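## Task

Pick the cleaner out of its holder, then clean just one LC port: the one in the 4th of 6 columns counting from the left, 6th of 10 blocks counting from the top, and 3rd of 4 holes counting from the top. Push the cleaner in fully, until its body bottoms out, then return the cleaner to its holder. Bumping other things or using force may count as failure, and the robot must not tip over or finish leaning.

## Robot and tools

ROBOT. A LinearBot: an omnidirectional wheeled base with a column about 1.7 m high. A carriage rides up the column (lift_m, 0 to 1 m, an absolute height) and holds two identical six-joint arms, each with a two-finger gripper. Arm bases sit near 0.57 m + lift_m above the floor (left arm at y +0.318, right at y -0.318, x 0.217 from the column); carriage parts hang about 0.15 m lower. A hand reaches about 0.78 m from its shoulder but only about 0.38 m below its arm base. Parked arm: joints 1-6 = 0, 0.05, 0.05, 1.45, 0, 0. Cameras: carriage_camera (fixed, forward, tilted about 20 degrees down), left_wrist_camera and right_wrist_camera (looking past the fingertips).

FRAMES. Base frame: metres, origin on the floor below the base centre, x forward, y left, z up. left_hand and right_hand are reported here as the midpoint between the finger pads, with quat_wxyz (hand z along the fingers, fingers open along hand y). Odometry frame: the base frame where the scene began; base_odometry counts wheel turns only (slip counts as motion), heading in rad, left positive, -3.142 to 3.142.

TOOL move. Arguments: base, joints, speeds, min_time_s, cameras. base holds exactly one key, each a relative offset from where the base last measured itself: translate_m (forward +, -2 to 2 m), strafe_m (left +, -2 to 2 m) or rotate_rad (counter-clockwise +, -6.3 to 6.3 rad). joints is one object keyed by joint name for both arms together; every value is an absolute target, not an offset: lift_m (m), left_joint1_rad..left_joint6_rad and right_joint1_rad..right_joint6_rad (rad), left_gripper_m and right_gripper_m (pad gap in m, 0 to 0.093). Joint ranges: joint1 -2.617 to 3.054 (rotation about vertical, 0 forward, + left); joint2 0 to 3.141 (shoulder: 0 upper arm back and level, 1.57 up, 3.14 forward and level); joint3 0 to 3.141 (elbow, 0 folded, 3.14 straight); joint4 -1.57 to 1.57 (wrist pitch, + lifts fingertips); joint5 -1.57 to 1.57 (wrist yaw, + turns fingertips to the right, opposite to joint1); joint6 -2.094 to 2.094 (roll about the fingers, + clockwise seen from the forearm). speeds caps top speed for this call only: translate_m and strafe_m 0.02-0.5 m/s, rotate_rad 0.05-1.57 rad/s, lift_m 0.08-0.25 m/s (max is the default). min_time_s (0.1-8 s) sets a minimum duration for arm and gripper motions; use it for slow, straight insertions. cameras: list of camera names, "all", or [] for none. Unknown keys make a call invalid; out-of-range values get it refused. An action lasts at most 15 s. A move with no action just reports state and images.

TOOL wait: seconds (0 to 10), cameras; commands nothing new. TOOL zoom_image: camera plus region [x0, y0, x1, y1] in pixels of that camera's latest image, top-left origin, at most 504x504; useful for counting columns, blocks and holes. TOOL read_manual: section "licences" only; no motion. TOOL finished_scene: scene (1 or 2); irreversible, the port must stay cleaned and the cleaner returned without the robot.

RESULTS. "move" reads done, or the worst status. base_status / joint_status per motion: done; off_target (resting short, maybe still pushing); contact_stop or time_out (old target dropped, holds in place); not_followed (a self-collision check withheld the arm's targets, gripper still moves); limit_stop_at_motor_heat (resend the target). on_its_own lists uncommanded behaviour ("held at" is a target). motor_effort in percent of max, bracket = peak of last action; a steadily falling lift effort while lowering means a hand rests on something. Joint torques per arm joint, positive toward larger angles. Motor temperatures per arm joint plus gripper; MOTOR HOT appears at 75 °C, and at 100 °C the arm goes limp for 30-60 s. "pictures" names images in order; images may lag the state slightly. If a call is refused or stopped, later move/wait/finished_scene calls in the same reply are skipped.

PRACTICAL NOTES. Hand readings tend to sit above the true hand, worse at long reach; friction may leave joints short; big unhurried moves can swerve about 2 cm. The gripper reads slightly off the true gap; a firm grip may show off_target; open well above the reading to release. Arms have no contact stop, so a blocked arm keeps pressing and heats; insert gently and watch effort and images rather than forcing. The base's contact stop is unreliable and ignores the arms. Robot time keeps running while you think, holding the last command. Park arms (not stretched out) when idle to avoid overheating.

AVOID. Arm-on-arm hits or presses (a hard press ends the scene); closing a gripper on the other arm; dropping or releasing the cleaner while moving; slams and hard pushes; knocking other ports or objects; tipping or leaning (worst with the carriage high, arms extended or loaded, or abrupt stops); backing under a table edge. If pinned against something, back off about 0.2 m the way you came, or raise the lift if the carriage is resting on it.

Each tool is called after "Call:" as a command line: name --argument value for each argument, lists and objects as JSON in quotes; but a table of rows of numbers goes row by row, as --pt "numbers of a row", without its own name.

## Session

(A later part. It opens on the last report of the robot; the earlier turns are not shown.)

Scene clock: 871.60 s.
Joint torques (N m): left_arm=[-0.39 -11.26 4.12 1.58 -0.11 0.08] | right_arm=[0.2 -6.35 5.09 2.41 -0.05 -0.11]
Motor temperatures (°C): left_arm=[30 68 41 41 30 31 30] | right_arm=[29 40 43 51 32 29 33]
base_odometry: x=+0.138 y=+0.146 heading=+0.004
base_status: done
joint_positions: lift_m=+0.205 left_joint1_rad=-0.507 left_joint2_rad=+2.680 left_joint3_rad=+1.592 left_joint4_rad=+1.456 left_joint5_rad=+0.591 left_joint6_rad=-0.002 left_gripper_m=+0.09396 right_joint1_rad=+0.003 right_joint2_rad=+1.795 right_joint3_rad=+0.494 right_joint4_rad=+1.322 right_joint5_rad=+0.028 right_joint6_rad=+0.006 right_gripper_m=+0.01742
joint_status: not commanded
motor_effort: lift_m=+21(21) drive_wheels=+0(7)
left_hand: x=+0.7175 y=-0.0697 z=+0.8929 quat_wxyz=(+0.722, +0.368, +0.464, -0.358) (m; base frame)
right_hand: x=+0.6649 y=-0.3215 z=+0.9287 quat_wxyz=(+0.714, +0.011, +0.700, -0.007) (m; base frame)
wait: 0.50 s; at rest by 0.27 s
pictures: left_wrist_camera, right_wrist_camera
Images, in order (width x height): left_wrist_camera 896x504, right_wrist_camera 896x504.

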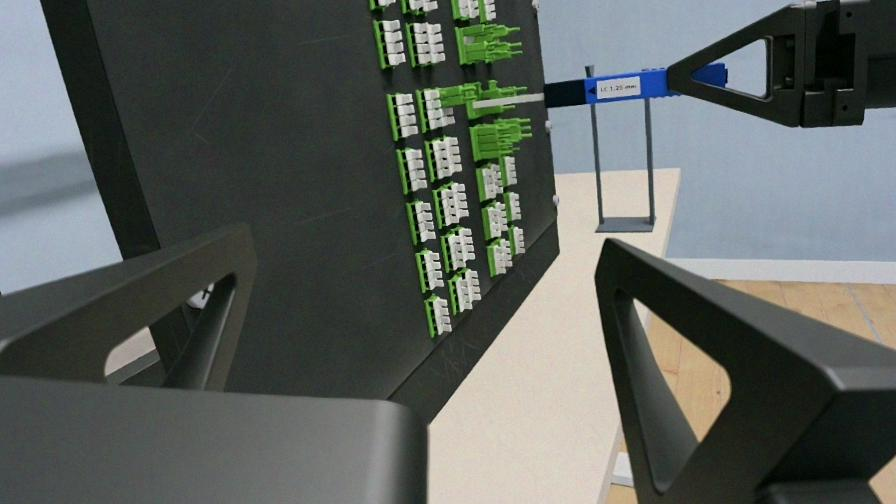

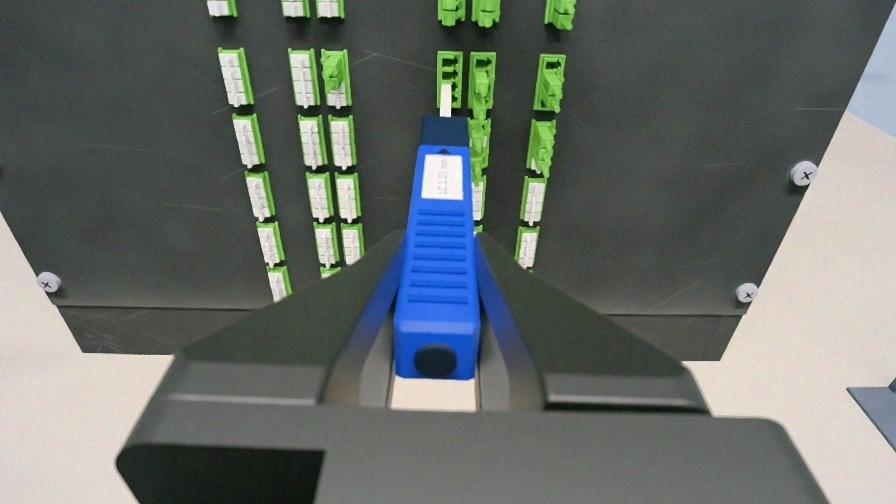

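Call:
move --base '{"translate_m": 0.0015}' --speeds '{"translate_m": 0.02}' --cameras '[]'

Call:
wait --seconds 0.5 --cameras '["right_wrist_camera", "left_wrist_camera"]'

Call:
zoom_image --camera "right_wrist_camera" --region '[436, 64, 456, 90]'

Call:
zoom_image --camera "right_wrist_camera" --region '[410, 76, 480, 126]'

Call:
zoom_image --camera "right_wrist_camera" --region '[390, 330, 490, 390]'

Call:
zoom_image --camera "left_wrist_camera" --region '[460, 70, 660, 120]'

Scene clock: 880.37 s.
Joint torques (N m): left_arm=[-0.4 -11.32 4.11 1.58 -0.11 0.08] | right_arm=[0.17 -6.3 5.08 2.41 -0.05 -0.11]
Motor temperatures (°C): left_arm=[30 68 41 41 30 31 30] | right_arm=[29 40 43 51 32 29 33]
move: done
base_odometry: x=+0.139 y=+0.146 heading=+0.004
base_status: done
joint_positions: lift_m=+0.205 left_joint1_rad=-0.507 left_joint2_rad=+2.680 left_joint3_rad=+1.592 left_joint4_rad=+1.456 left_joint5_rad=+0.591 left_joint6_rad=-0.002 left_gripper_m=+0.09396 right_joint1_rad=+0.003 right_joint2_rad=+1.795 right_joint3_rad=+0.494 right_joint4_rad=+1.322 right_joint5_rad=+0.028 right_joint6_rad=+0.006 right_gripper_m=+0.01742
joint_status: not commanded
motor_effort: lift_m=+21(21) drive_wheels=+0(5)
left_hand: x=+0.7175 y=-0.0697 z=+0.8926 quat_wxyz=(+0.722, +0.368, +0.464, -0.358) (m; base frame)
right_hand: x=+0.6649 y=-0.3215 z=+0.9287 quat_wxyz=(+0.714, +0.011, +0.700, -0.007) (m; base frame)
pictures: none
No camera images: "cameras" was empty.

Scene clock: 880.87 s.
Joint torques (N m): left_arm=[-0.42 -11.36 4.05 1.59 -0.12 0.08] | right_arm=[0.2 -6.39 5.07 2.4 -0.04 -0.11]
Motor temperatures (°C): left_arm=[30 68 41 41 30 31 30] | right_arm=[29 40 43 51 32 29 33]
base_odometry: x=+0.139 y=+0.146 heading=+0.004
base_status: done
joint_positions: lift_m=+0.205 left_joint1_rad=-0.507 left_joint2_rad=+2.680 left_joint3_rad=+1.592 left_joint4_rad=+1.456 left_joint5_rad=+0.591 left_joint6_rad=-0.002 left_gripper_m=+0.09396 right_joint1_rad=+0.003 right_joint2_rad=+1.795 right_joint3_rad=+0.494 right_joint4_rad=+1.322 right_joint5_rad=+0.028 right_joint6_rad=+0.006 right_gripper_m=+0.01742
joint_status: not commanded
motor_effort: lift_m=+21(21) drive_wheels=-1(5)
left_hand: x=+0.7175 y=-0.0697 z=+0.8926 quat_wxyz=(+0.722, +0.368, +0.464, -0.358) (m; base frame)
right_hand: x=+0.6649 y=-0.3215 z=+0.9287 quat_wxyz=(+0.714, +0.011, +0.700, -0.007) (m; base frame)
wait: 0.50 s; at rest by 0.27 s
pictures: left_wrist_camera, right_wrist_camera
Images, in order (width x height): left_wrist_camera 896x504, right_wrist_camera 896x504.

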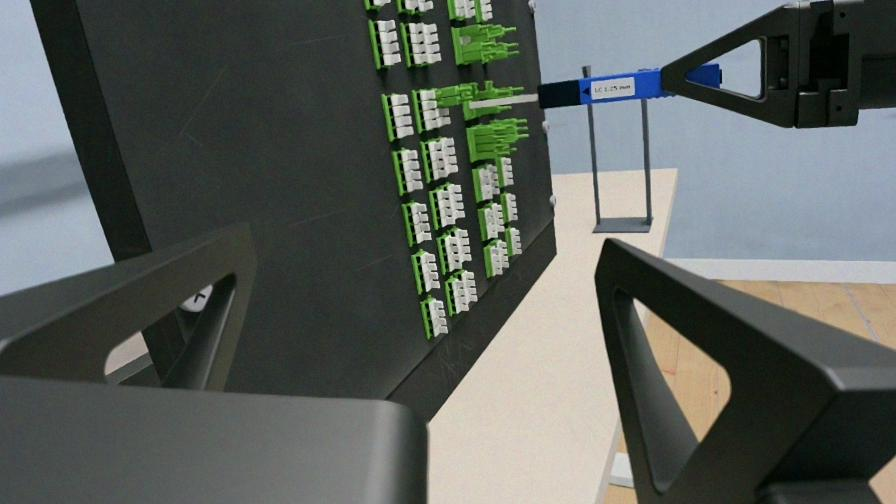

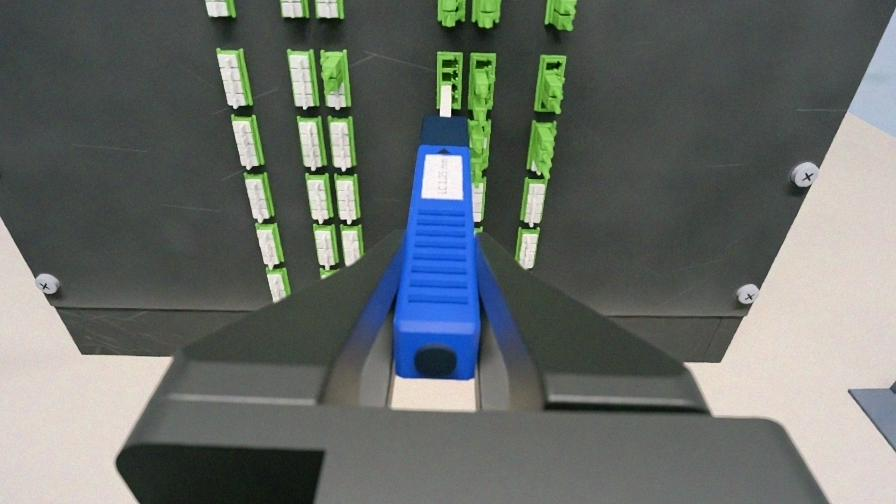

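Scaled by 19.385 from the camera's 896x504 image, which has a finer 1280x720 frame.

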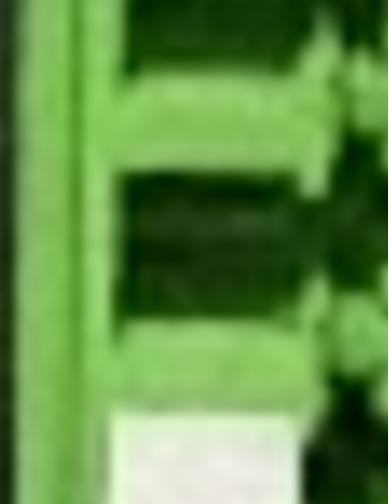

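Scaled by 7.200 from the camera's 896x504 image, which has a finer 1280x720 frame.

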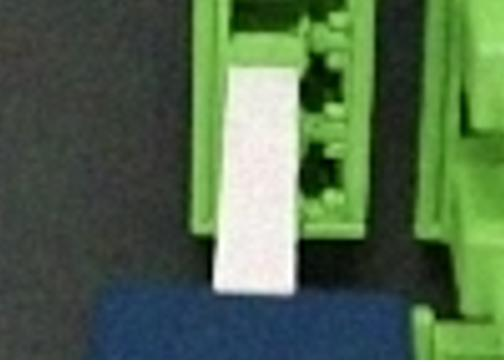

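Scaled by 5.040 from the camera's 896x504 image, which has a finer 1280x720 frame.

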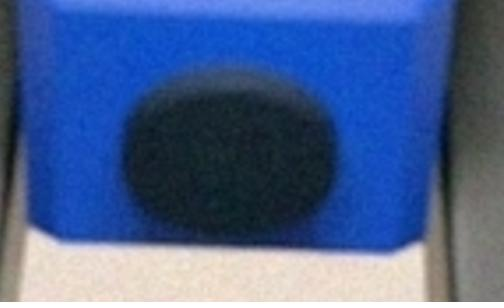

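Scaled by 2.520 from the camera's 896x504 image, which has a finer 1280x720 frame.

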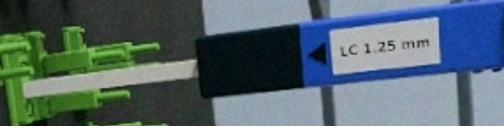

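Call:
move --base '{"translate_m": 0.005}' --speeds '{"translate_m": 0.02}' --cameras '[]'

Call:
wait --seconds 0.4 --cameras '["right_wrist_camera", "left_wrist_camera"]'

Call:
zoom_image --camera "right_wrist_camera" --region '[410, 56, 480, 126]'

Call:
zoom_image --camera "left_wrist_camera" --region '[440, 60, 560, 130]'

Scene clock: 890.47 s.
Joint torques (N m): left_arm=[-0.31 -11.25 4.11 1.58 -0.12 0.08] | right_arm=[0.16 -6.35 5.07 2.44 -0.05 -0.11]
Motor temperatures (°C): left_arm=[30 67 41 41 30 31 30] | right_arm=[29 40 43 51 32 29 33]
move: done
base_odometry: x=+0.144 y=+0.146 heading=+0.004
base_status: done
joint_positions: lift_m=+0.205 left_joint1_rad=-0.507 left_joint2_rad=+2.680 left_joint3_rad=+1.592 left_joint4_rad=+1.456 left_joint5_rad=+0.591 left_joint6_rad=-0.002 left_gripper_m=+0.09396 right_joint1_rad=+0.003 right_joint2_rad=+1.795 right_joint3_rad=+0.494 right_joint4_rad=+1.322 right_joint5_rad=+0.028 right_joint6_rad=+0.006 right_gripper_m=+0.01742
joint_status: not commanded
motor_effort: lift_m=+21(21) drive_wheels=-2(6)
left_hand: x=+0.7175 y=-0.0697 z=+0.8926 quat_wxyz=(+0.722, +0.368, +0.464, -0.358) (m; base frame)
right_hand: x=+0.6649 y=-0.3215 z=+0.9287 quat_wxyz=(+0.714, +0.011, +0.700, -0.007) (m; base frame)
pictures: none
No camera images: "cameras" was empty.

Scene clock: 890.87 s.
Joint torques (N m): left_arm=[-0.42 -11.36 4.08 1.59 -0.12 0.07] | right_arm=[0.21 -6.35 5 2.42 -0.05 -0.11]
Motor temperatures (°C): left_arm=[30 67 41 41 30 31 30] | right_arm=[29 40 43 51 32 29 33]
base_odometry: x=+0.144 y=+0.146 heading=+0.004
base_status: done
joint_positions: lift_m=+0.205 left_joint1_rad=-0.507 left_joint2_rad=+2.680 left_joint3_rad=+1.592 left_joint4_rad=+1.456 left_joint5_rad=+0.591 left_joint6_rad=-0.002 left_gripper_m=+0.09396 right_joint1_rad=+0.003 right_joint2_rad=+1.795 right_joint3_rad=+0.494 right_joint4_rad=+1.322 right_joint5_rad=+0.028 right_joint6_rad=+0.006 right_gripper_m=+0.01742
joint_status: not commanded
motor_effort: lift_m=+21(21) drive_wheels=+1(6)
left_hand: x=+0.7175 y=-0.0697 z=+0.8926 quat_wxyz=(+0.722, +0.368, +0.464, -0.358) (m; base frame)
right_hand: x=+0.6649 y=-0.3215 z=+0.9287 quat_wxyz=(+0.714, +0.011, +0.700, -0.007) (m; base frame)
wait: 0.40 s; at rest by 0.27 s
pictures: left_wrist_camera, right_wrist_camera
Images, in order (width x height): left_wrist_camera 896x504, right_wrist_camera 896x504.

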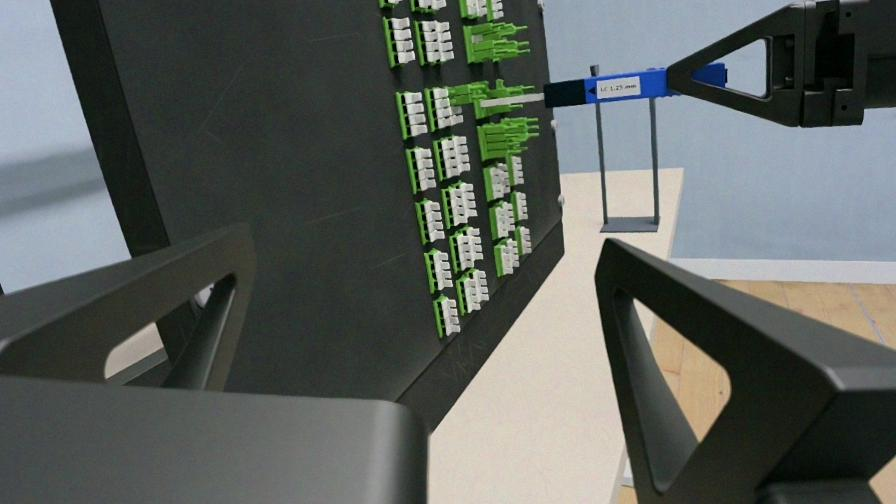

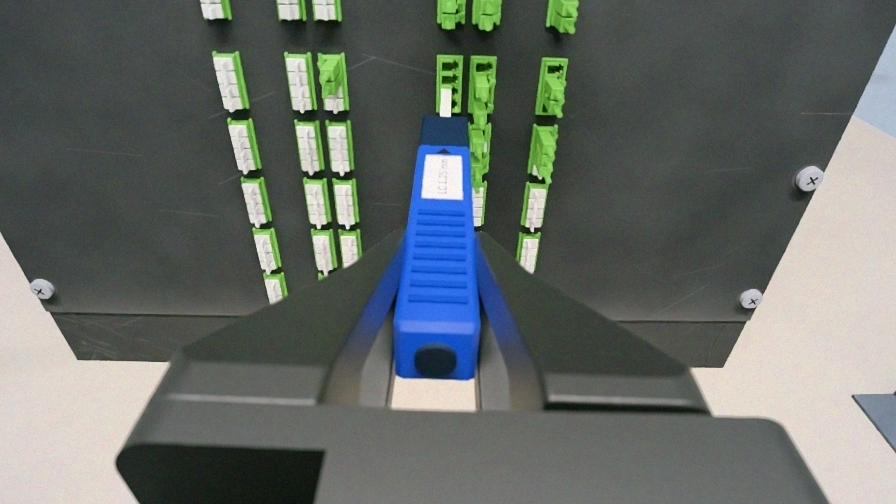

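Scaled by 7.200 from the camera's 896x504 image, which has a finer 1280x720 frame.

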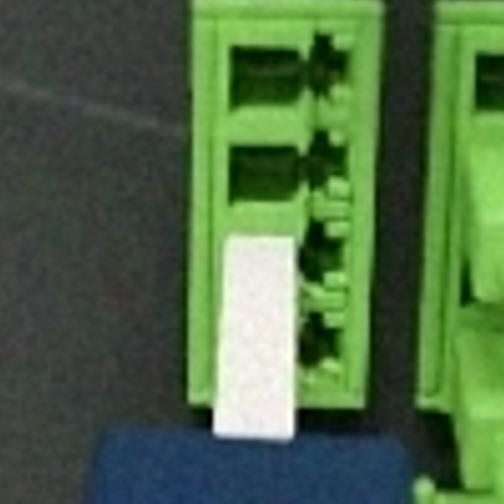

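Scaled by 4.200 from the camera's 896x504 image, which has a finer 1280x720 frame.

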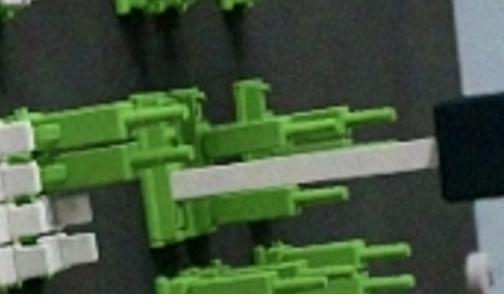

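Call:
move --base '{"translate_m": 0.008}' --speeds '{"translate_m": 0.02}' --cameras '[]'

Call:
wait --seconds 0.4 --cameras '["right_wrist_camera", "left_wrist_camera"]'

Call:
zoom_image --camera "right_wrist_camera" --region '[410, 56, 480, 126]'

Call:
zoom_image --camera "left_wrist_camera" --region '[440, 60, 560, 130]'

Scene clock: 901.67 s.
Joint torques (N m): left_arm=[-0.38 -11.32 4.11 1.58 -0.12 0.09] | right_arm=[0.24 -6.34 5.07 2.41 -0.06 -0.11]
Motor temperatures (°C): left_arm=[30 67 41 41 30 31 30] | right_arm=[29 40 43 51 32 29 33]
move: done
base_odometry: x=+0.152 y=+0.146 heading=+0.004
base_status: done
joint_positions: lift_m=+0.205 left_joint1_rad=-0.507 left_joint2_rad=+2.680 left_joint3_rad=+1.592 left_joint4_rad=+1.456 left_joint5_rad=+0.591 left_joint6_rad=-0.002 left_gripper_m=+0.09396 right_joint1_rad=+0.003 right_joint2_rad=+1.795 right_joint3_rad=+0.494 right_joint4_rad=+1.323 right_joint5_rad=+0.029 right_joint6_rad=+0.006 right_gripper_m=+0.01742
joint_status: not commanded
motor_effort: lift_m=+21(21) drive_wheels=+2(7)
left_hand: x=+0.7175 y=-0.0697 z=+0.8926 quat_wxyz=(+0.722, +0.368, +0.464, -0.358) (m; base frame)
right_hand: x=+0.6649 y=-0.3216 z=+0.9289 quat_wxyz=(+0.715, +0.011, +0.699, -0.007) (m; base frame)
pictures: none
No camera images: "cameras" was empty.

Scene clock: 902.07 s.
Joint torques (N m): left_arm=[-0.38 -11.26 4.1 1.58 -0.12 0.08] | right_arm=[0.2 -6.34 5.07 2.41 -0.05 -0.11]
Motor temperatures (°C): left_arm=[30 67 41 41 30 31 30] | right_arm=[29 40 43 51 32 29 33]
base_odometry: x=+0.152 y=+0.146 heading=+0.004
base_status: done
joint_positions: lift_m=+0.205 left_joint1_rad=-0.507 left_joint2_rad=+2.680 left_joint3_rad=+1.592 left_joint4_rad=+1.456 left_joint5_rad=+0.591 left_joint6_rad=-0.002 left_gripper_m=+0.09396 right_joint1_rad=+0.003 right_joint2_rad=+1.795 right_joint3_rad=+0.494 right_joint4_rad=+1.323 right_joint5_rad=+0.029 right_joint6_rad=+0.006 right_gripper_m=+0.01742
joint_status: not commanded
motor_effort: lift_m=+21(21) drive_wheels=+2(7)
left_hand: x=+0.7175 y=-0.0697 z=+0.8926 quat_wxyz=(+0.722, +0.368, +0.464, -0.358) (m; base frame)
right_hand: x=+0.6649 y=-0.3216 z=+0.9289 quat_wxyz=(+0.715, +0.011, +0.699, -0.007) (m; base frame)
wait: 0.40 s; at rest by 0.27 s
pictures: left_wrist_camera, right_wrist_camera
Images, in order (width x height): left_wrist_camera 896x504, right_wrist_camera 896x504.

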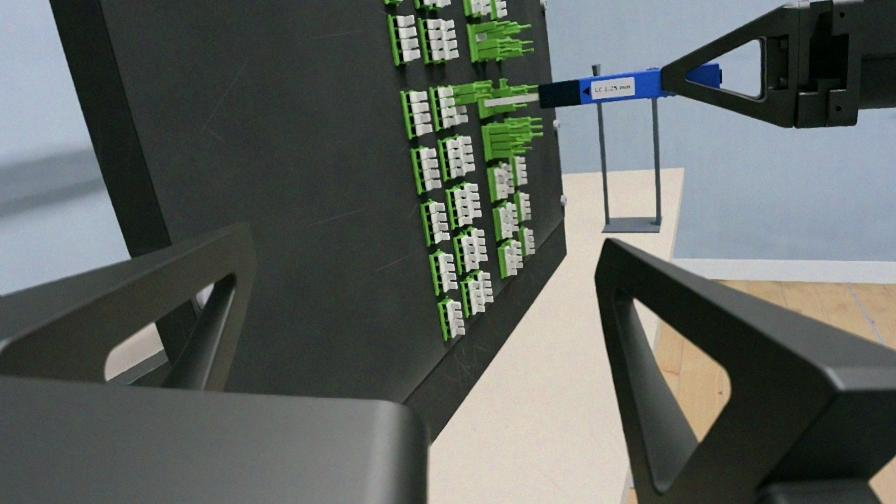

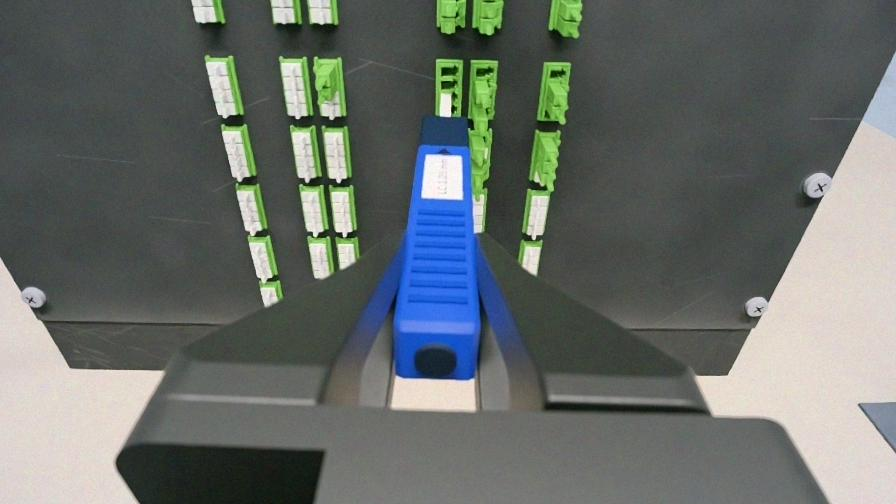

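Scaled by 7.200 from the camera's 896x504 image, which has a finer 1280x720 frame.

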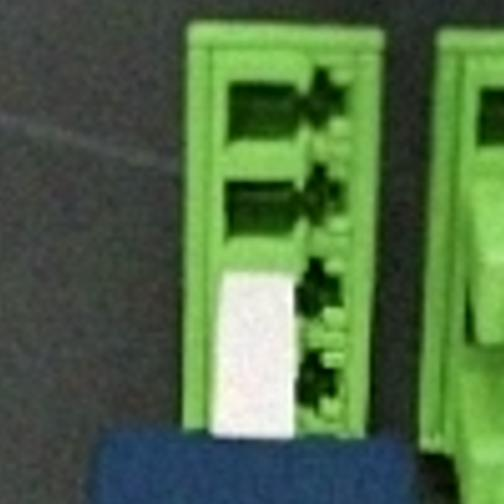

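Scaled by 4.200 from the camera's 896x504 image, which has a finer 1280x720 frame.

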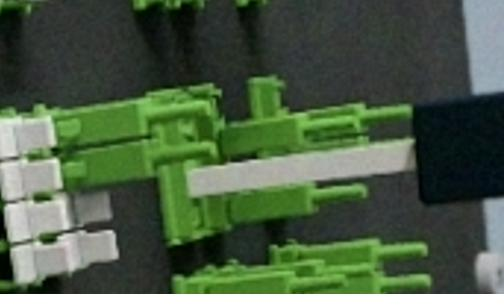

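Call:
move --base '{"translate_m": 0.008}' --speeds '{"translate_m": 0.02}' --cameras '[]'

Call:
wait --seconds 0.4 --cameras '["right_wrist_camera", "left_wrist_camera"]'

Call:
zoom_image --camera "right_wrist_camera" --region '[410, 56, 480, 126]'

Call:
zoom_image --camera "left_wrist_camera" --region '[440, 60, 560, 130]'

Scene clock: 908.80 s.
Joint torques (N m): left_arm=[-0.39 -11.33 4.1 1.59 -0.11 0.06] | right_arm=[0.16 -6.28 5.71 2.29 -0.07 -0.11]
Motor temperatures (°C): left_arm=[30 67 41 41 30 31 30] | right_arm=[29 40 43 51 32 29 33]
move: done
base_odometry: x=+0.160 y=+0.146 heading=+0.004
base_status: done
joint_positions: lift_m=+0.205 left_joint1_rad=-0.507 left_joint2_rad=+2.680 left_joint3_rad=+1.592 left_joint4_rad=+1.456 left_joint5_rad=+0.591 left_joint6_rad=-0.002 left_gripper_m=+0.09396 right_joint1_rad=+0.003 right_joint2_rad=+1.795 right_joint3_rad=+0.485 right_joint4_rad=+1.335 right_joint5_rad=+0.030 right_joint6_rad=+0.006 right_gripper_m=+0.01742
joint_status: not commanded
motor_effort: lift_m=+21(22) drive_wheels=+3(10)
left_hand: x=+0.7175 y=-0.0697 z=+0.8926 quat_wxyz=(+0.722, +0.368, +0.464, -0.358) (m; base frame)
right_hand: x=+0.6628 y=-0.3219 z=+0.9283 quat_wxyz=(+0.716, +0.012, +0.698, -0.007) (m; base frame)
pictures: none
No camera images: "cameras" was empty.

Scene clock: 909.20 s.
Joint torques (N m): left_arm=[-0.43 -11.32 4.11 1.59 -0.11 0.07] | right_arm=[0.2 -6.28 5.76 2.29 -0.07 -0.11]
Motor temperatures (°C): left_arm=[30 67 41 41 30 31 30] | right_arm=[29 40 42 51 32 29 33]
base_odometry: x=+0.160 y=+0.146 heading=+0.004
base_status: done
joint_positions: lift_m=+0.205 left_joint1_rad=-0.507 left_joint2_rad=+2.680 left_joint3_rad=+1.592 left_joint4_rad=+1.456 left_joint5_rad=+0.591 left_joint6_rad=-0.002 left_gripper_m=+0.09396 right_joint1_rad=+0.003 right_joint2_rad=+1.795 right_joint3_rad=+0.485 right_joint4_rad=+1.335 right_joint5_rad=+0.030 right_joint6_rad=+0.006 right_gripper_m=+0.01742
joint_status: not commanded
motor_effort: lift_m=+21(22) drive_wheels=+3(10)
left_hand: x=+0.7175 y=-0.0697 z=+0.8926 quat_wxyz=(+0.722, +0.368, +0.464, -0.358) (m; base frame)
right_hand: x=+0.6628 y=-0.3219 z=+0.9283 quat_wxyz=(+0.716, +0.012, +0.698, -0.007) (m; base frame)
wait: 0.40 s; at rest by 0.27 s
pictures: left_wrist_camera, right_wrist_camera
Images, in order (width x height): left_wrist_camera 896x504, right_wrist_camera 896x504.

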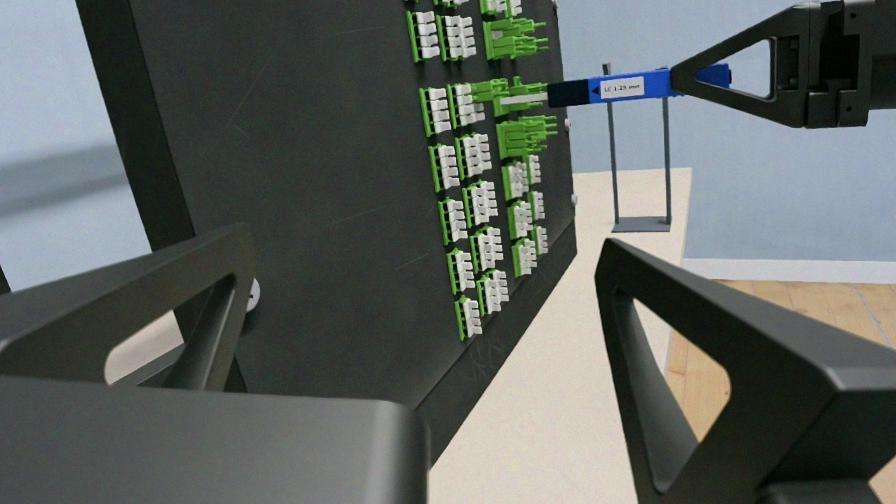

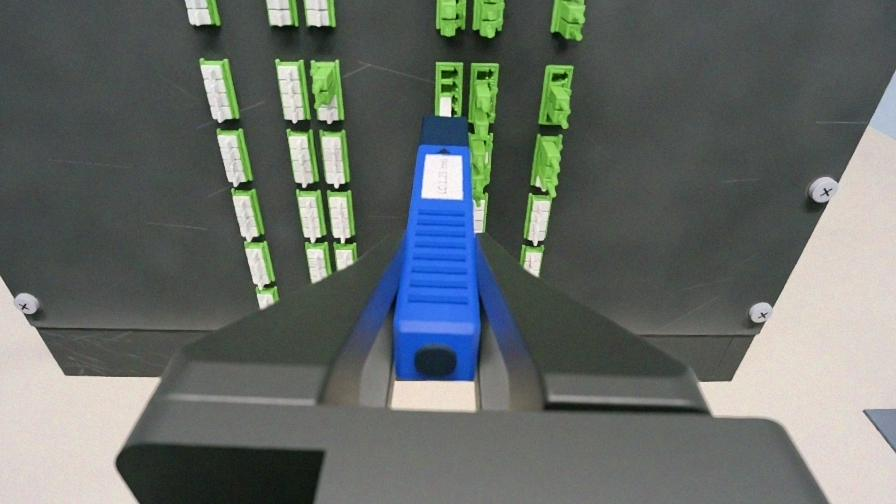

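Scaled by 7.200 from the camera's 896x504 image, which has a finer 1280x720 frame.

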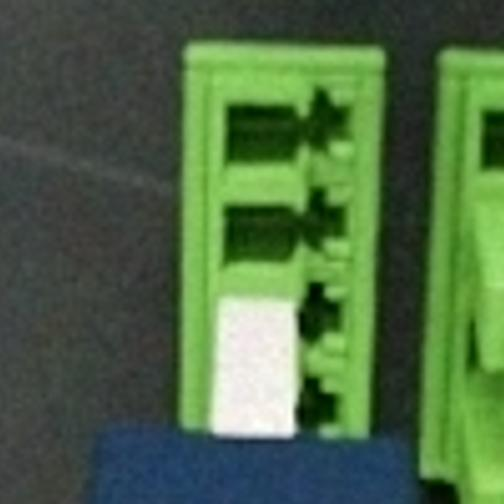

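Scaled by 4.200 from the camera's 896x504 image, which has a finer 1280x720 frame.

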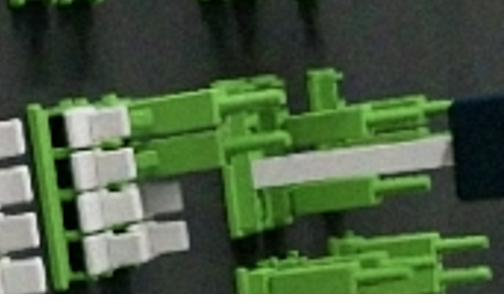

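Call:
move --base '{"translate_m": 0.003}' --speeds '{"translate_m": 0.02}' --cameras '[]'

Call:
wait --seconds 0.4 --cameras '["right_wrist_camera", "left_wrist_camera"]'

Call:
zoom_image --camera "right_wrist_camera" --region '[410, 56, 480, 126]'

Call:
zoom_image --camera "left_wrist_camera" --region '[480, 60, 600, 130]'

Scene clock: 925.63 s.
Joint torques (N m): left_arm=[-0.36 -11.34 4.14 1.59 -0.12 0.08] | right_arm=[0.18 -6.22 6.71 2.14 -0.08 -0.11]
Motor temperatures (°C): left_arm=[30 67 41 41 30 31 30] | right_arm=[29 40 42 52 32 29 33]
move: done
base_odometry: x=+0.163 y=+0.146 heading=+0.005
base_status: done
joint_positions: lift_m=+0.205 left_joint1_rad=-0.507 left_joint2_rad=+2.680 left_joint3_rad=+1.592 left_joint4_rad=+1.456 left_joint5_rad=+0.591 left_joint6_rad=-0.002 left_gripper_m=+0.09396 right_joint1_rad=+0.003 right_joint2_rad=+1.795 right_joint3_rad=+0.473 right_joint4_rad=+1.350 right_joint5_rad=+0.031 right_joint6_rad=+0.006 right_gripper_m=+0.01742
joint_status: not commanded
motor_effort: lift_m=+21(21) drive_wheels=+3(8)
left_hand: x=+0.7175 y=-0.0697 z=+0.8926 quat_wxyz=(+0.722, +0.368, +0.464, -0.358) (m; base frame)
right_hand: x=+0.6601 y=-0.3221 z=+0.9277 quat_wxyz=(+0.717, +0.012, +0.697, -0.008) (m; base frame)
pictures: none
No camera images: "cameras" was empty.

Scene clock: 926.03 s.
Joint torques (N m): left_arm=[-0.32 -11.29 4.14 1.58 -0.11 0.09] | right_arm=[0.21 -6.24 6.54 2.13 -0.08 -0.11]
Motor temperatures (°C): left_arm=[30 67 41 41 30 31 30] | right_arm=[29 40 42 52 32 29 33]
base_odometry: x=+0.163 y=+0.146 heading=+0.005
base_status: done
joint_positions: lift_m=+0.205 left_joint1_rad=-0.507 left_joint2_rad=+2.680 left_joint3_rad=+1.592 left_joint4_rad=+1.456 left_joint5_rad=+0.591 left_joint6_rad=-0.002 left_gripper_m=+0.09396 right_joint1_rad=+0.003 right_joint2_rad=+1.795 right_joint3_rad=+0.473 right_joint4_rad=+1.350 right_joint5_rad=+0.031 right_joint6_rad=+0.006 right_gripper_m=+0.01742
joint_status: not commanded
motor_effort: lift_m=+21(21) drive_wheels=+3(8)
left_hand: x=+0.7175 y=-0.0697 z=+0.8926 quat_wxyz=(+0.722, +0.368, +0.464, -0.358) (m; base frame)
right_hand: x=+0.6601 y=-0.3221 z=+0.9277 quat_wxyz=(+0.717, +0.012, +0.697, -0.008) (m; base frame)
wait: 0.40 s; at rest by 0.27 s
pictures: left_wrist_camera, right_wrist_camera
Images, in order (width x height): left_wrist_camera 896x504, right_wrist_camera 896x504.

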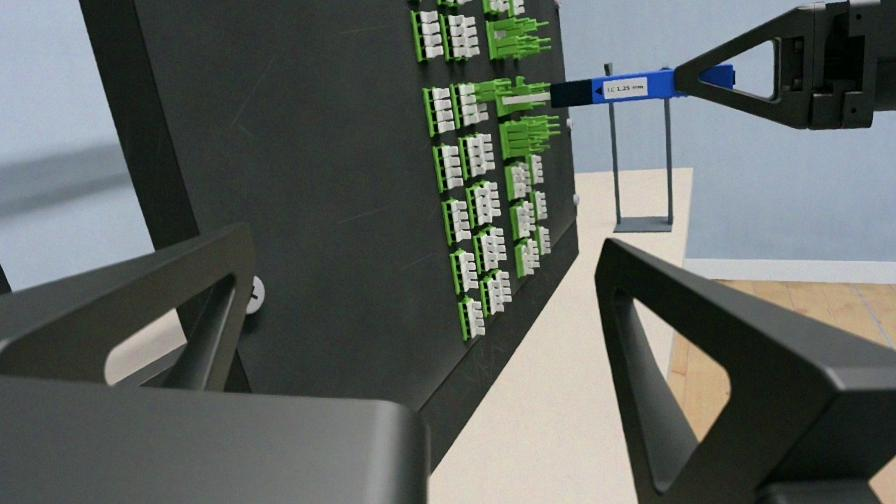

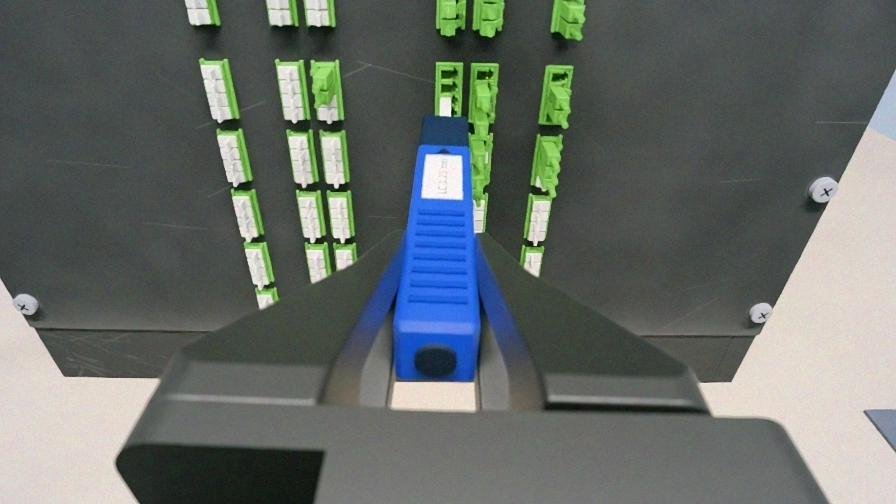

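Scaled by 7.200 from the camera's 896x504 image, which has a finer 1280x720 frame.

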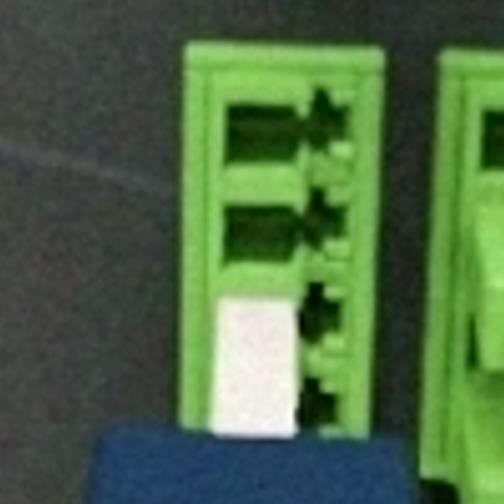

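Scaled by 4.200 from the camera's 896x504 image, which has a finer 1280x720 frame.

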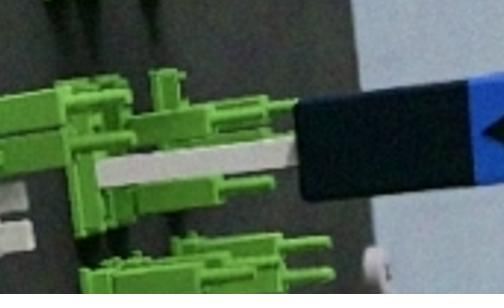

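Call:
move --joints '{"lift_m": 0.2064}' --cameras '[]'

Call:
move --base '{"translate_m": 0.003}' --speeds '{"translate_m": 0.02}' --cameras '[]'

Call:
wait --seconds 0.4 --cameras '["right_wrist_camera", "left_wrist_camera"]'

Call:
zoom_image --camera "right_wrist_camera" --region '[410, 56, 480, 126]'

Call:
zoom_image --camera "left_wrist_camera" --region '[480, 60, 600, 130]'

Scene clock: 940.57 s.
Joint torques (N m): left_arm=[-0.34 -11.36 4.1 1.58 -0.11 0.07] | right_arm=[0.2 -6.2 6.63 2.14 -0.09 -0.11]
Motor temperatures (°C): left_arm=[30 68 41 41 30 31 30] | right_arm=[29 39 42 50 32 29 33]
move: done
base_odometry: x=+0.163 y=+0.146 heading=+0.005
base_status: not commanded
joint_positions: lift_m=+0.206 left_joint1_rad=-0.507 left_joint2_rad=+2.680 left_joint3_rad=+1.592 left_joint4_rad=+1.456 left_joint5_rad=+0.591 left_joint6_rad=-0.002 left_gripper_m=+0.09396 right_joint1_rad=+0.003 right_joint2_rad=+1.795 right_joint3_rad=+0.473 right_joint4_rad=+1.348 right_joint5_rad=+0.031 right_joint6_rad=+0.006 right_gripper_m=+0.01742
joint_status: all done
motor_effort: lift_m=+25(27) drive_wheels=+3(3)
left_hand: x=+0.7175 y=-0.0697 z=+0.8933 quat_wxyz=(+0.722, +0.368, +0.464, -0.358) (m; base frame)
right_hand: x=+0.6601 y=-0.3221 z=+0.9282 quat_wxyz=(+0.716, +0.012, +0.698, -0.008) (m; base frame)
pictures: none
No camera images: "cameras" was empty.

Scene clock: 941.20 s.
Joint torques (N m): left_arm=[-0.44 -11.32 4.05 1.58 -0.11 0.07] | right_arm=[0.21 -6.15 7.32 2.01 -0.1 -0.11]
Motor temperatures (°C): left_arm=[30 68 41 41 30 31 30] | right_arm=[29 39 43 50 32 29 33]
move: done
base_odometry: x=+0.166 y=+0.146 heading=+0.005
base_status: done
joint_positions: lift_m=+0.206 left_joint1_rad=-0.507 left_joint2_rad=+2.680 left_joint3_rad=+1.592 left_joint4_rad=+1.456 left_joint5_rad=+0.591 left_joint6_rad=-0.002 left_gripper_m=+0.09396 right_joint1_rad=+0.003 right_joint2_rad=+1.795 right_joint3_rad=+0.462 right_joint4_rad=+1.361 right_joint5_rad=+0.032 right_joint6_rad=+0.006 right_gripper_m=+0.01742
joint_status: not commanded
motor_effort: lift_m=+25(25) drive_wheels=+4(12)
left_hand: x=+0.7175 y=-0.0697 z=+0.8933 quat_wxyz=(+0.722, +0.368, +0.464, -0.358) (m; base frame)
right_hand: x=+0.6576 y=-0.3222 z=+0.9272 quat_wxyz=(+0.717, +0.013, +0.697, -0.008) (m; base frame)
pictures: none
No camera images: "cameras" was empty.

Scene clock: 941.60 s.
Joint torques (N m): left_arm=[-0.35 -11.29 4.05 1.58 -0.11 0.07] | right_arm=[0.18 -6.15 7.42 2.02 -0.09 -0.11]
Motor temperatures (°C): left_arm=[30 68 41 41 30 31 30] | right_arm=[29 39 43 50 32 29 33]
base_odometry: x=+0.166 y=+0.146 heading=+0.005
base_status: done
joint_positions: lift_m=+0.206 left_joint1_rad=-0.507 left_joint2_rad=+2.680 left_joint3_rad=+1.592 left_joint4_rad=+1.456 left_joint5_rad=+0.591 left_joint6_rad=-0.002 left_gripper_m=+0.09396 right_joint1_rad=+0.003 right_joint2_rad=+1.795 right_joint3_rad=+0.462 right_joint4_rad=+1.361 right_joint5_rad=+0.032 right_joint6_rad=+0.006 right_gripper_m=+0.01742
joint_status: not commanded
motor_effort: lift_m=+25(25) drive_wheels=+4(12)
left_hand: x=+0.7175 y=-0.0697 z=+0.8933 quat_wxyz=(+0.722, +0.368, +0.464, -0.358) (m; base frame)
right_hand: x=+0.6576 y=-0.3222 z=+0.9272 quat_wxyz=(+0.717, +0.013, +0.697, -0.008) (m; base frame)
wait: 0.40 s; at rest by 0.27 s
pictures: left_wrist_camera, right_wrist_camera
Images, in order (width x height): left_wrist_camera 896x504, right_wrist_camera 896x504.

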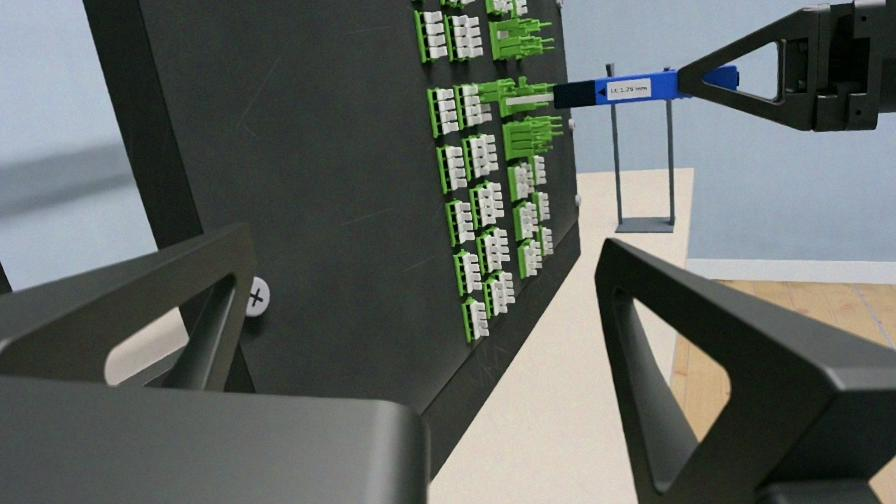

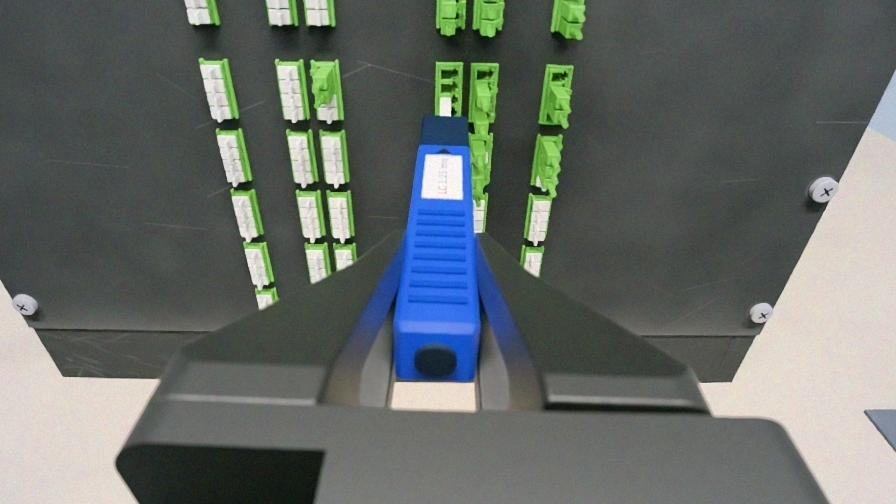

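Scaled by 7.200 from the camera's 896x504 image, which has a finer 1280x720 frame.

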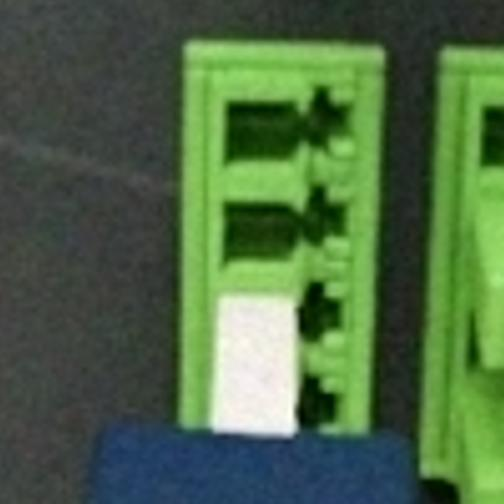

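Scaled by 4.200 from the camera's 896x504 image, which has a finer 1280x720 frame.

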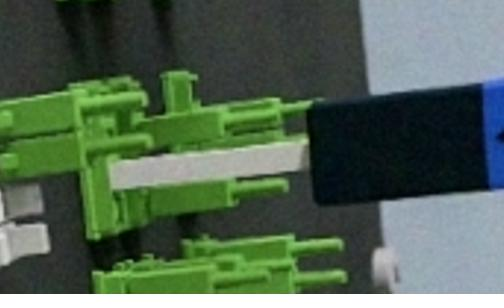

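Call:
zoom_image --camera "right_wrist_camera" --region '[390, 330, 490, 390]'

Call:
zoom_image --camera "left_wrist_camera" --region '[540, 50, 780, 150]'

Scaled by 5.040 from the camera's 896x504 image, which has a finer 1280x720 frame.

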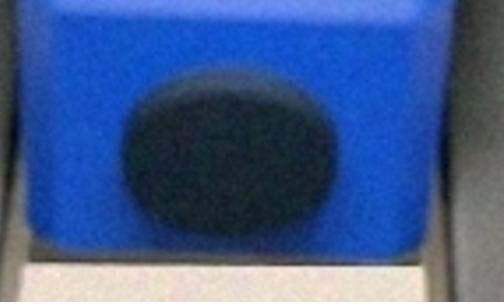

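Scaled by 2.100 from the camera's 896x504 image, which has a finer 1280x720 frame.

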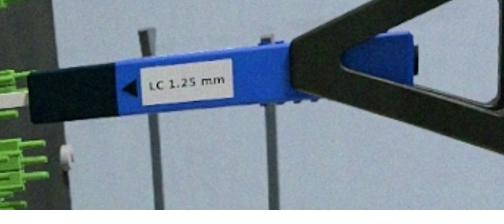

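Call:
zoom_image --camera "right_wrist_camera" --region '[380, 320, 500, 420]'

Call:
zoom_image --camera "left_wrist_camera" --region '[660, 50, 760, 110]'

Scaled by 4.200 from the camera's 896x504 image, which has a finer 1280x720 frame.

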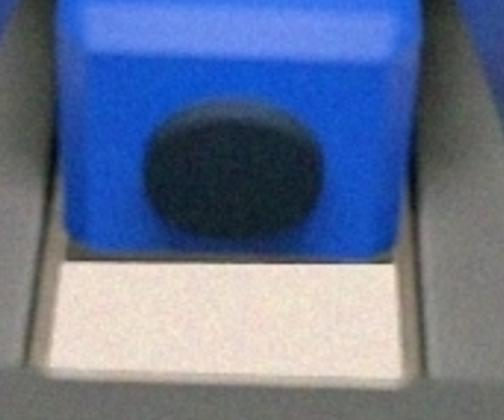

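Scaled by 5.040 from the camera's 896x504 image, which has a finer 1280x720 frame.

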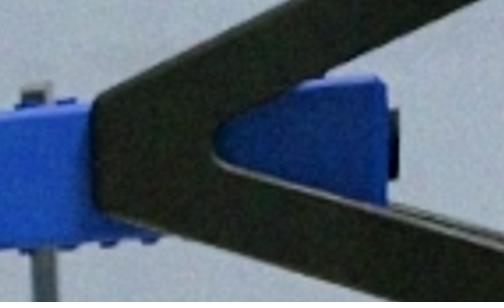

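Call:
move --joints '{"lift_m": 0.2072}' --cameras '[]'

Call:
move --base '{"translate_m": 0.003}' --speeds '{"translate_m": 0.02}' --cameras '[]'

Call:
wait --seconds 0.4 --cameras '["right_wrist_camera", "left_wrist_camera"]'

Call:
zoom_image --camera "right_wrist_camera" --region '[410, 56, 480, 126]'

Call:
zoom_image --camera "left_wrist_camera" --region '[480, 60, 600, 130]'

Scene clock: 967.60 s.
Joint torques (N m): left_arm=[-0.39 -11.34 4.11 1.57 -0.11 0.08] | right_arm=[0.14 -6.12 7.36 2.03 -0.09 -0.11]
Motor temperatures (°C): left_arm=[30 68 41 41 30 31 30] | right_arm=[29 39 43 50 32 29 33]
move: done
base_odometry: x=+0.166 y=+0.146 heading=+0.005
base_status: not commanded
joint_positions: lift_m=+0.207 left_joint1_rad=-0.507 left_joint2_rad=+2.680 left_joint3_rad=+1.592 left_joint4_rad=+1.457 left_joint5_rad=+0.591 left_joint6_rad=-0.002 left_gripper_m=+0.09396 right_joint1_rad=+0.003 right_joint2_rad=+1.795 right_joint3_rad=+0.462 right_joint4_rad=+1.360 right_joint5_rad=+0.032 right_joint6_rad=+0.006 right_gripper_m=+0.01742
joint_status: all done
motor_effort: lift_m=+25(28) drive_wheels=+4(4)
left_hand: x=+0.7175 y=-0.0696 z=+0.8941 quat_wxyz=(+0.722, +0.368, +0.464, -0.358) (m; base frame)
right_hand: x=+0.6576 y=-0.3222 z=+0.9277 quat_wxyz=(+0.716, +0.013, +0.698, -0.008) (m; base frame)
pictures: none
No camera images: "cameras" was empty.

Scene clock: 968.23 s.
Joint torques (N m): left_arm=[-0.32 -11.33 4.12 1.57 -0.12 0.07] | right_arm=[0.2 -6.09 8.12 1.9 -0.08 -0.11]
Motor temperatures (°C): left_arm=[30 68 41 41 30 31 30] | right_arm=[29 39 43 50 32 29 33]
move: done
base_odometry: x=+0.169 y=+0.147 heading=+0.005
base_status: done
joint_positions: lift_m=+0.207 left_joint1_rad=-0.507 left_joint2_rad=+2.680 left_joint3_rad=+1.592 left_joint4_rad=+1.457 left_joint5_rad=+0.591 left_joint6_rad=-0.002 left_gripper_m=+0.09396 right_joint1_rad=+0.003 right_joint2_rad=+1.795 right_joint3_rad=+0.451 right_joint4_rad=+1.372 right_joint5_rad=+0.033 right_joint6_rad=+0.006 right_gripper_m=+0.01742
joint_status: not commanded
motor_effort: lift_m=+26(26) drive_wheels=+5(8)
left_hand: x=+0.7175 y=-0.0696 z=+0.8941 quat_wxyz=(+0.722, +0.368, +0.464, -0.358) (m; base frame)
right_hand: x=+0.6552 y=-0.3223 z=+0.9269 quat_wxyz=(+0.717, +0.013, +0.697, -0.008) (m; base frame)
pictures: none
No camera images: "cameras" was empty.

Scene clock: 968.63 s.
Joint torques (N m): left_arm=[-0.36 -11.36 4.07 1.58 -0.11 0.08] | right_arm=[0.2 -6.11 8.12 1.9 -0.09 -0.11]
Motor temperatures (°C): left_arm=[30 68 41 41 30 31 30] | right_arm=[29 39 43 50 32 29 33]
base_odometry: x=+0.169 y=+0.147 heading=+0.005
base_status: done
joint_positions: lift_m=+0.207 left_joint1_rad=-0.507 left_joint2_rad=+2.680 left_joint3_rad=+1.592 left_joint4_rad=+1.457 left_joint5_rad=+0.591 left_joint6_rad=-0.002 left_gripper_m=+0.09396 right_joint1_rad=+0.003 right_joint2_rad=+1.795 right_joint3_rad=+0.451 right_joint4_rad=+1.372 right_joint5_rad=+0.033 right_joint6_rad=+0.006 right_gripper_m=+0.01742
joint_status: not commanded
motor_effort: lift_m=+25(26) drive_wheels=+5(8)
left_hand: x=+0.7175 y=-0.0696 z=+0.8941 quat_wxyz=(+0.722, +0.368, +0.464, -0.358) (m; base frame)
right_hand: x=+0.6552 y=-0.3223 z=+0.9269 quat_wxyz=(+0.717, +0.013, +0.697, -0.008) (m; base frame)
wait: 0.40 s; at rest by 0.27 s
pictures: left_wrist_camera, right_wrist_camera
Images, in order (width x height): left_wrist_camera 896x504, right_wrist_camera 896x504.

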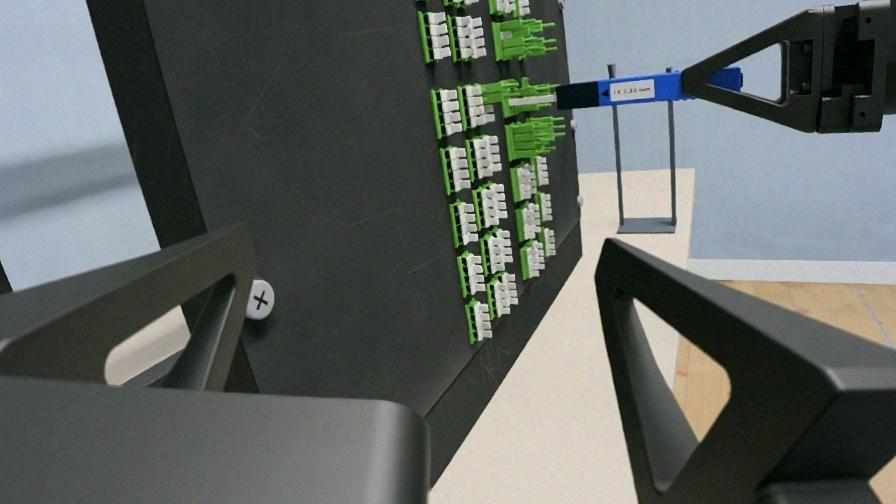

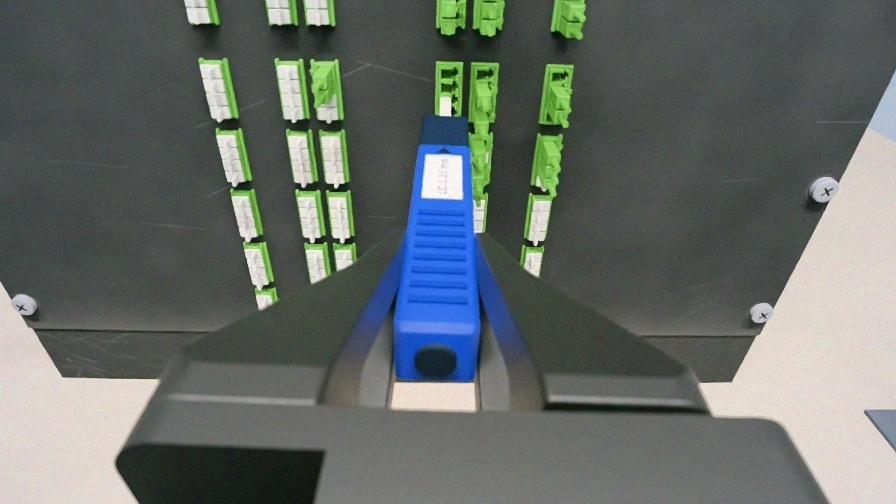

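Scaled by 7.200 from the camera's 896x504 image, which has a finer 1280x720 frame.

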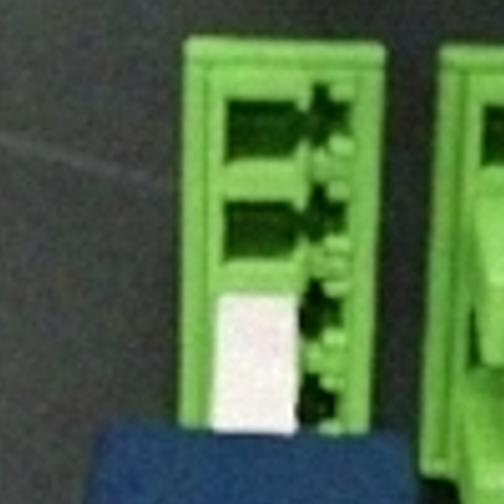

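Scaled by 4.200 from the camera's 896x504 image, which has a finer 1280x720 frame.

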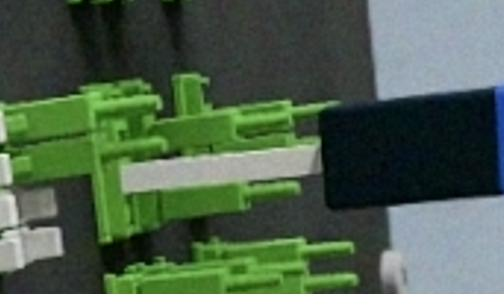

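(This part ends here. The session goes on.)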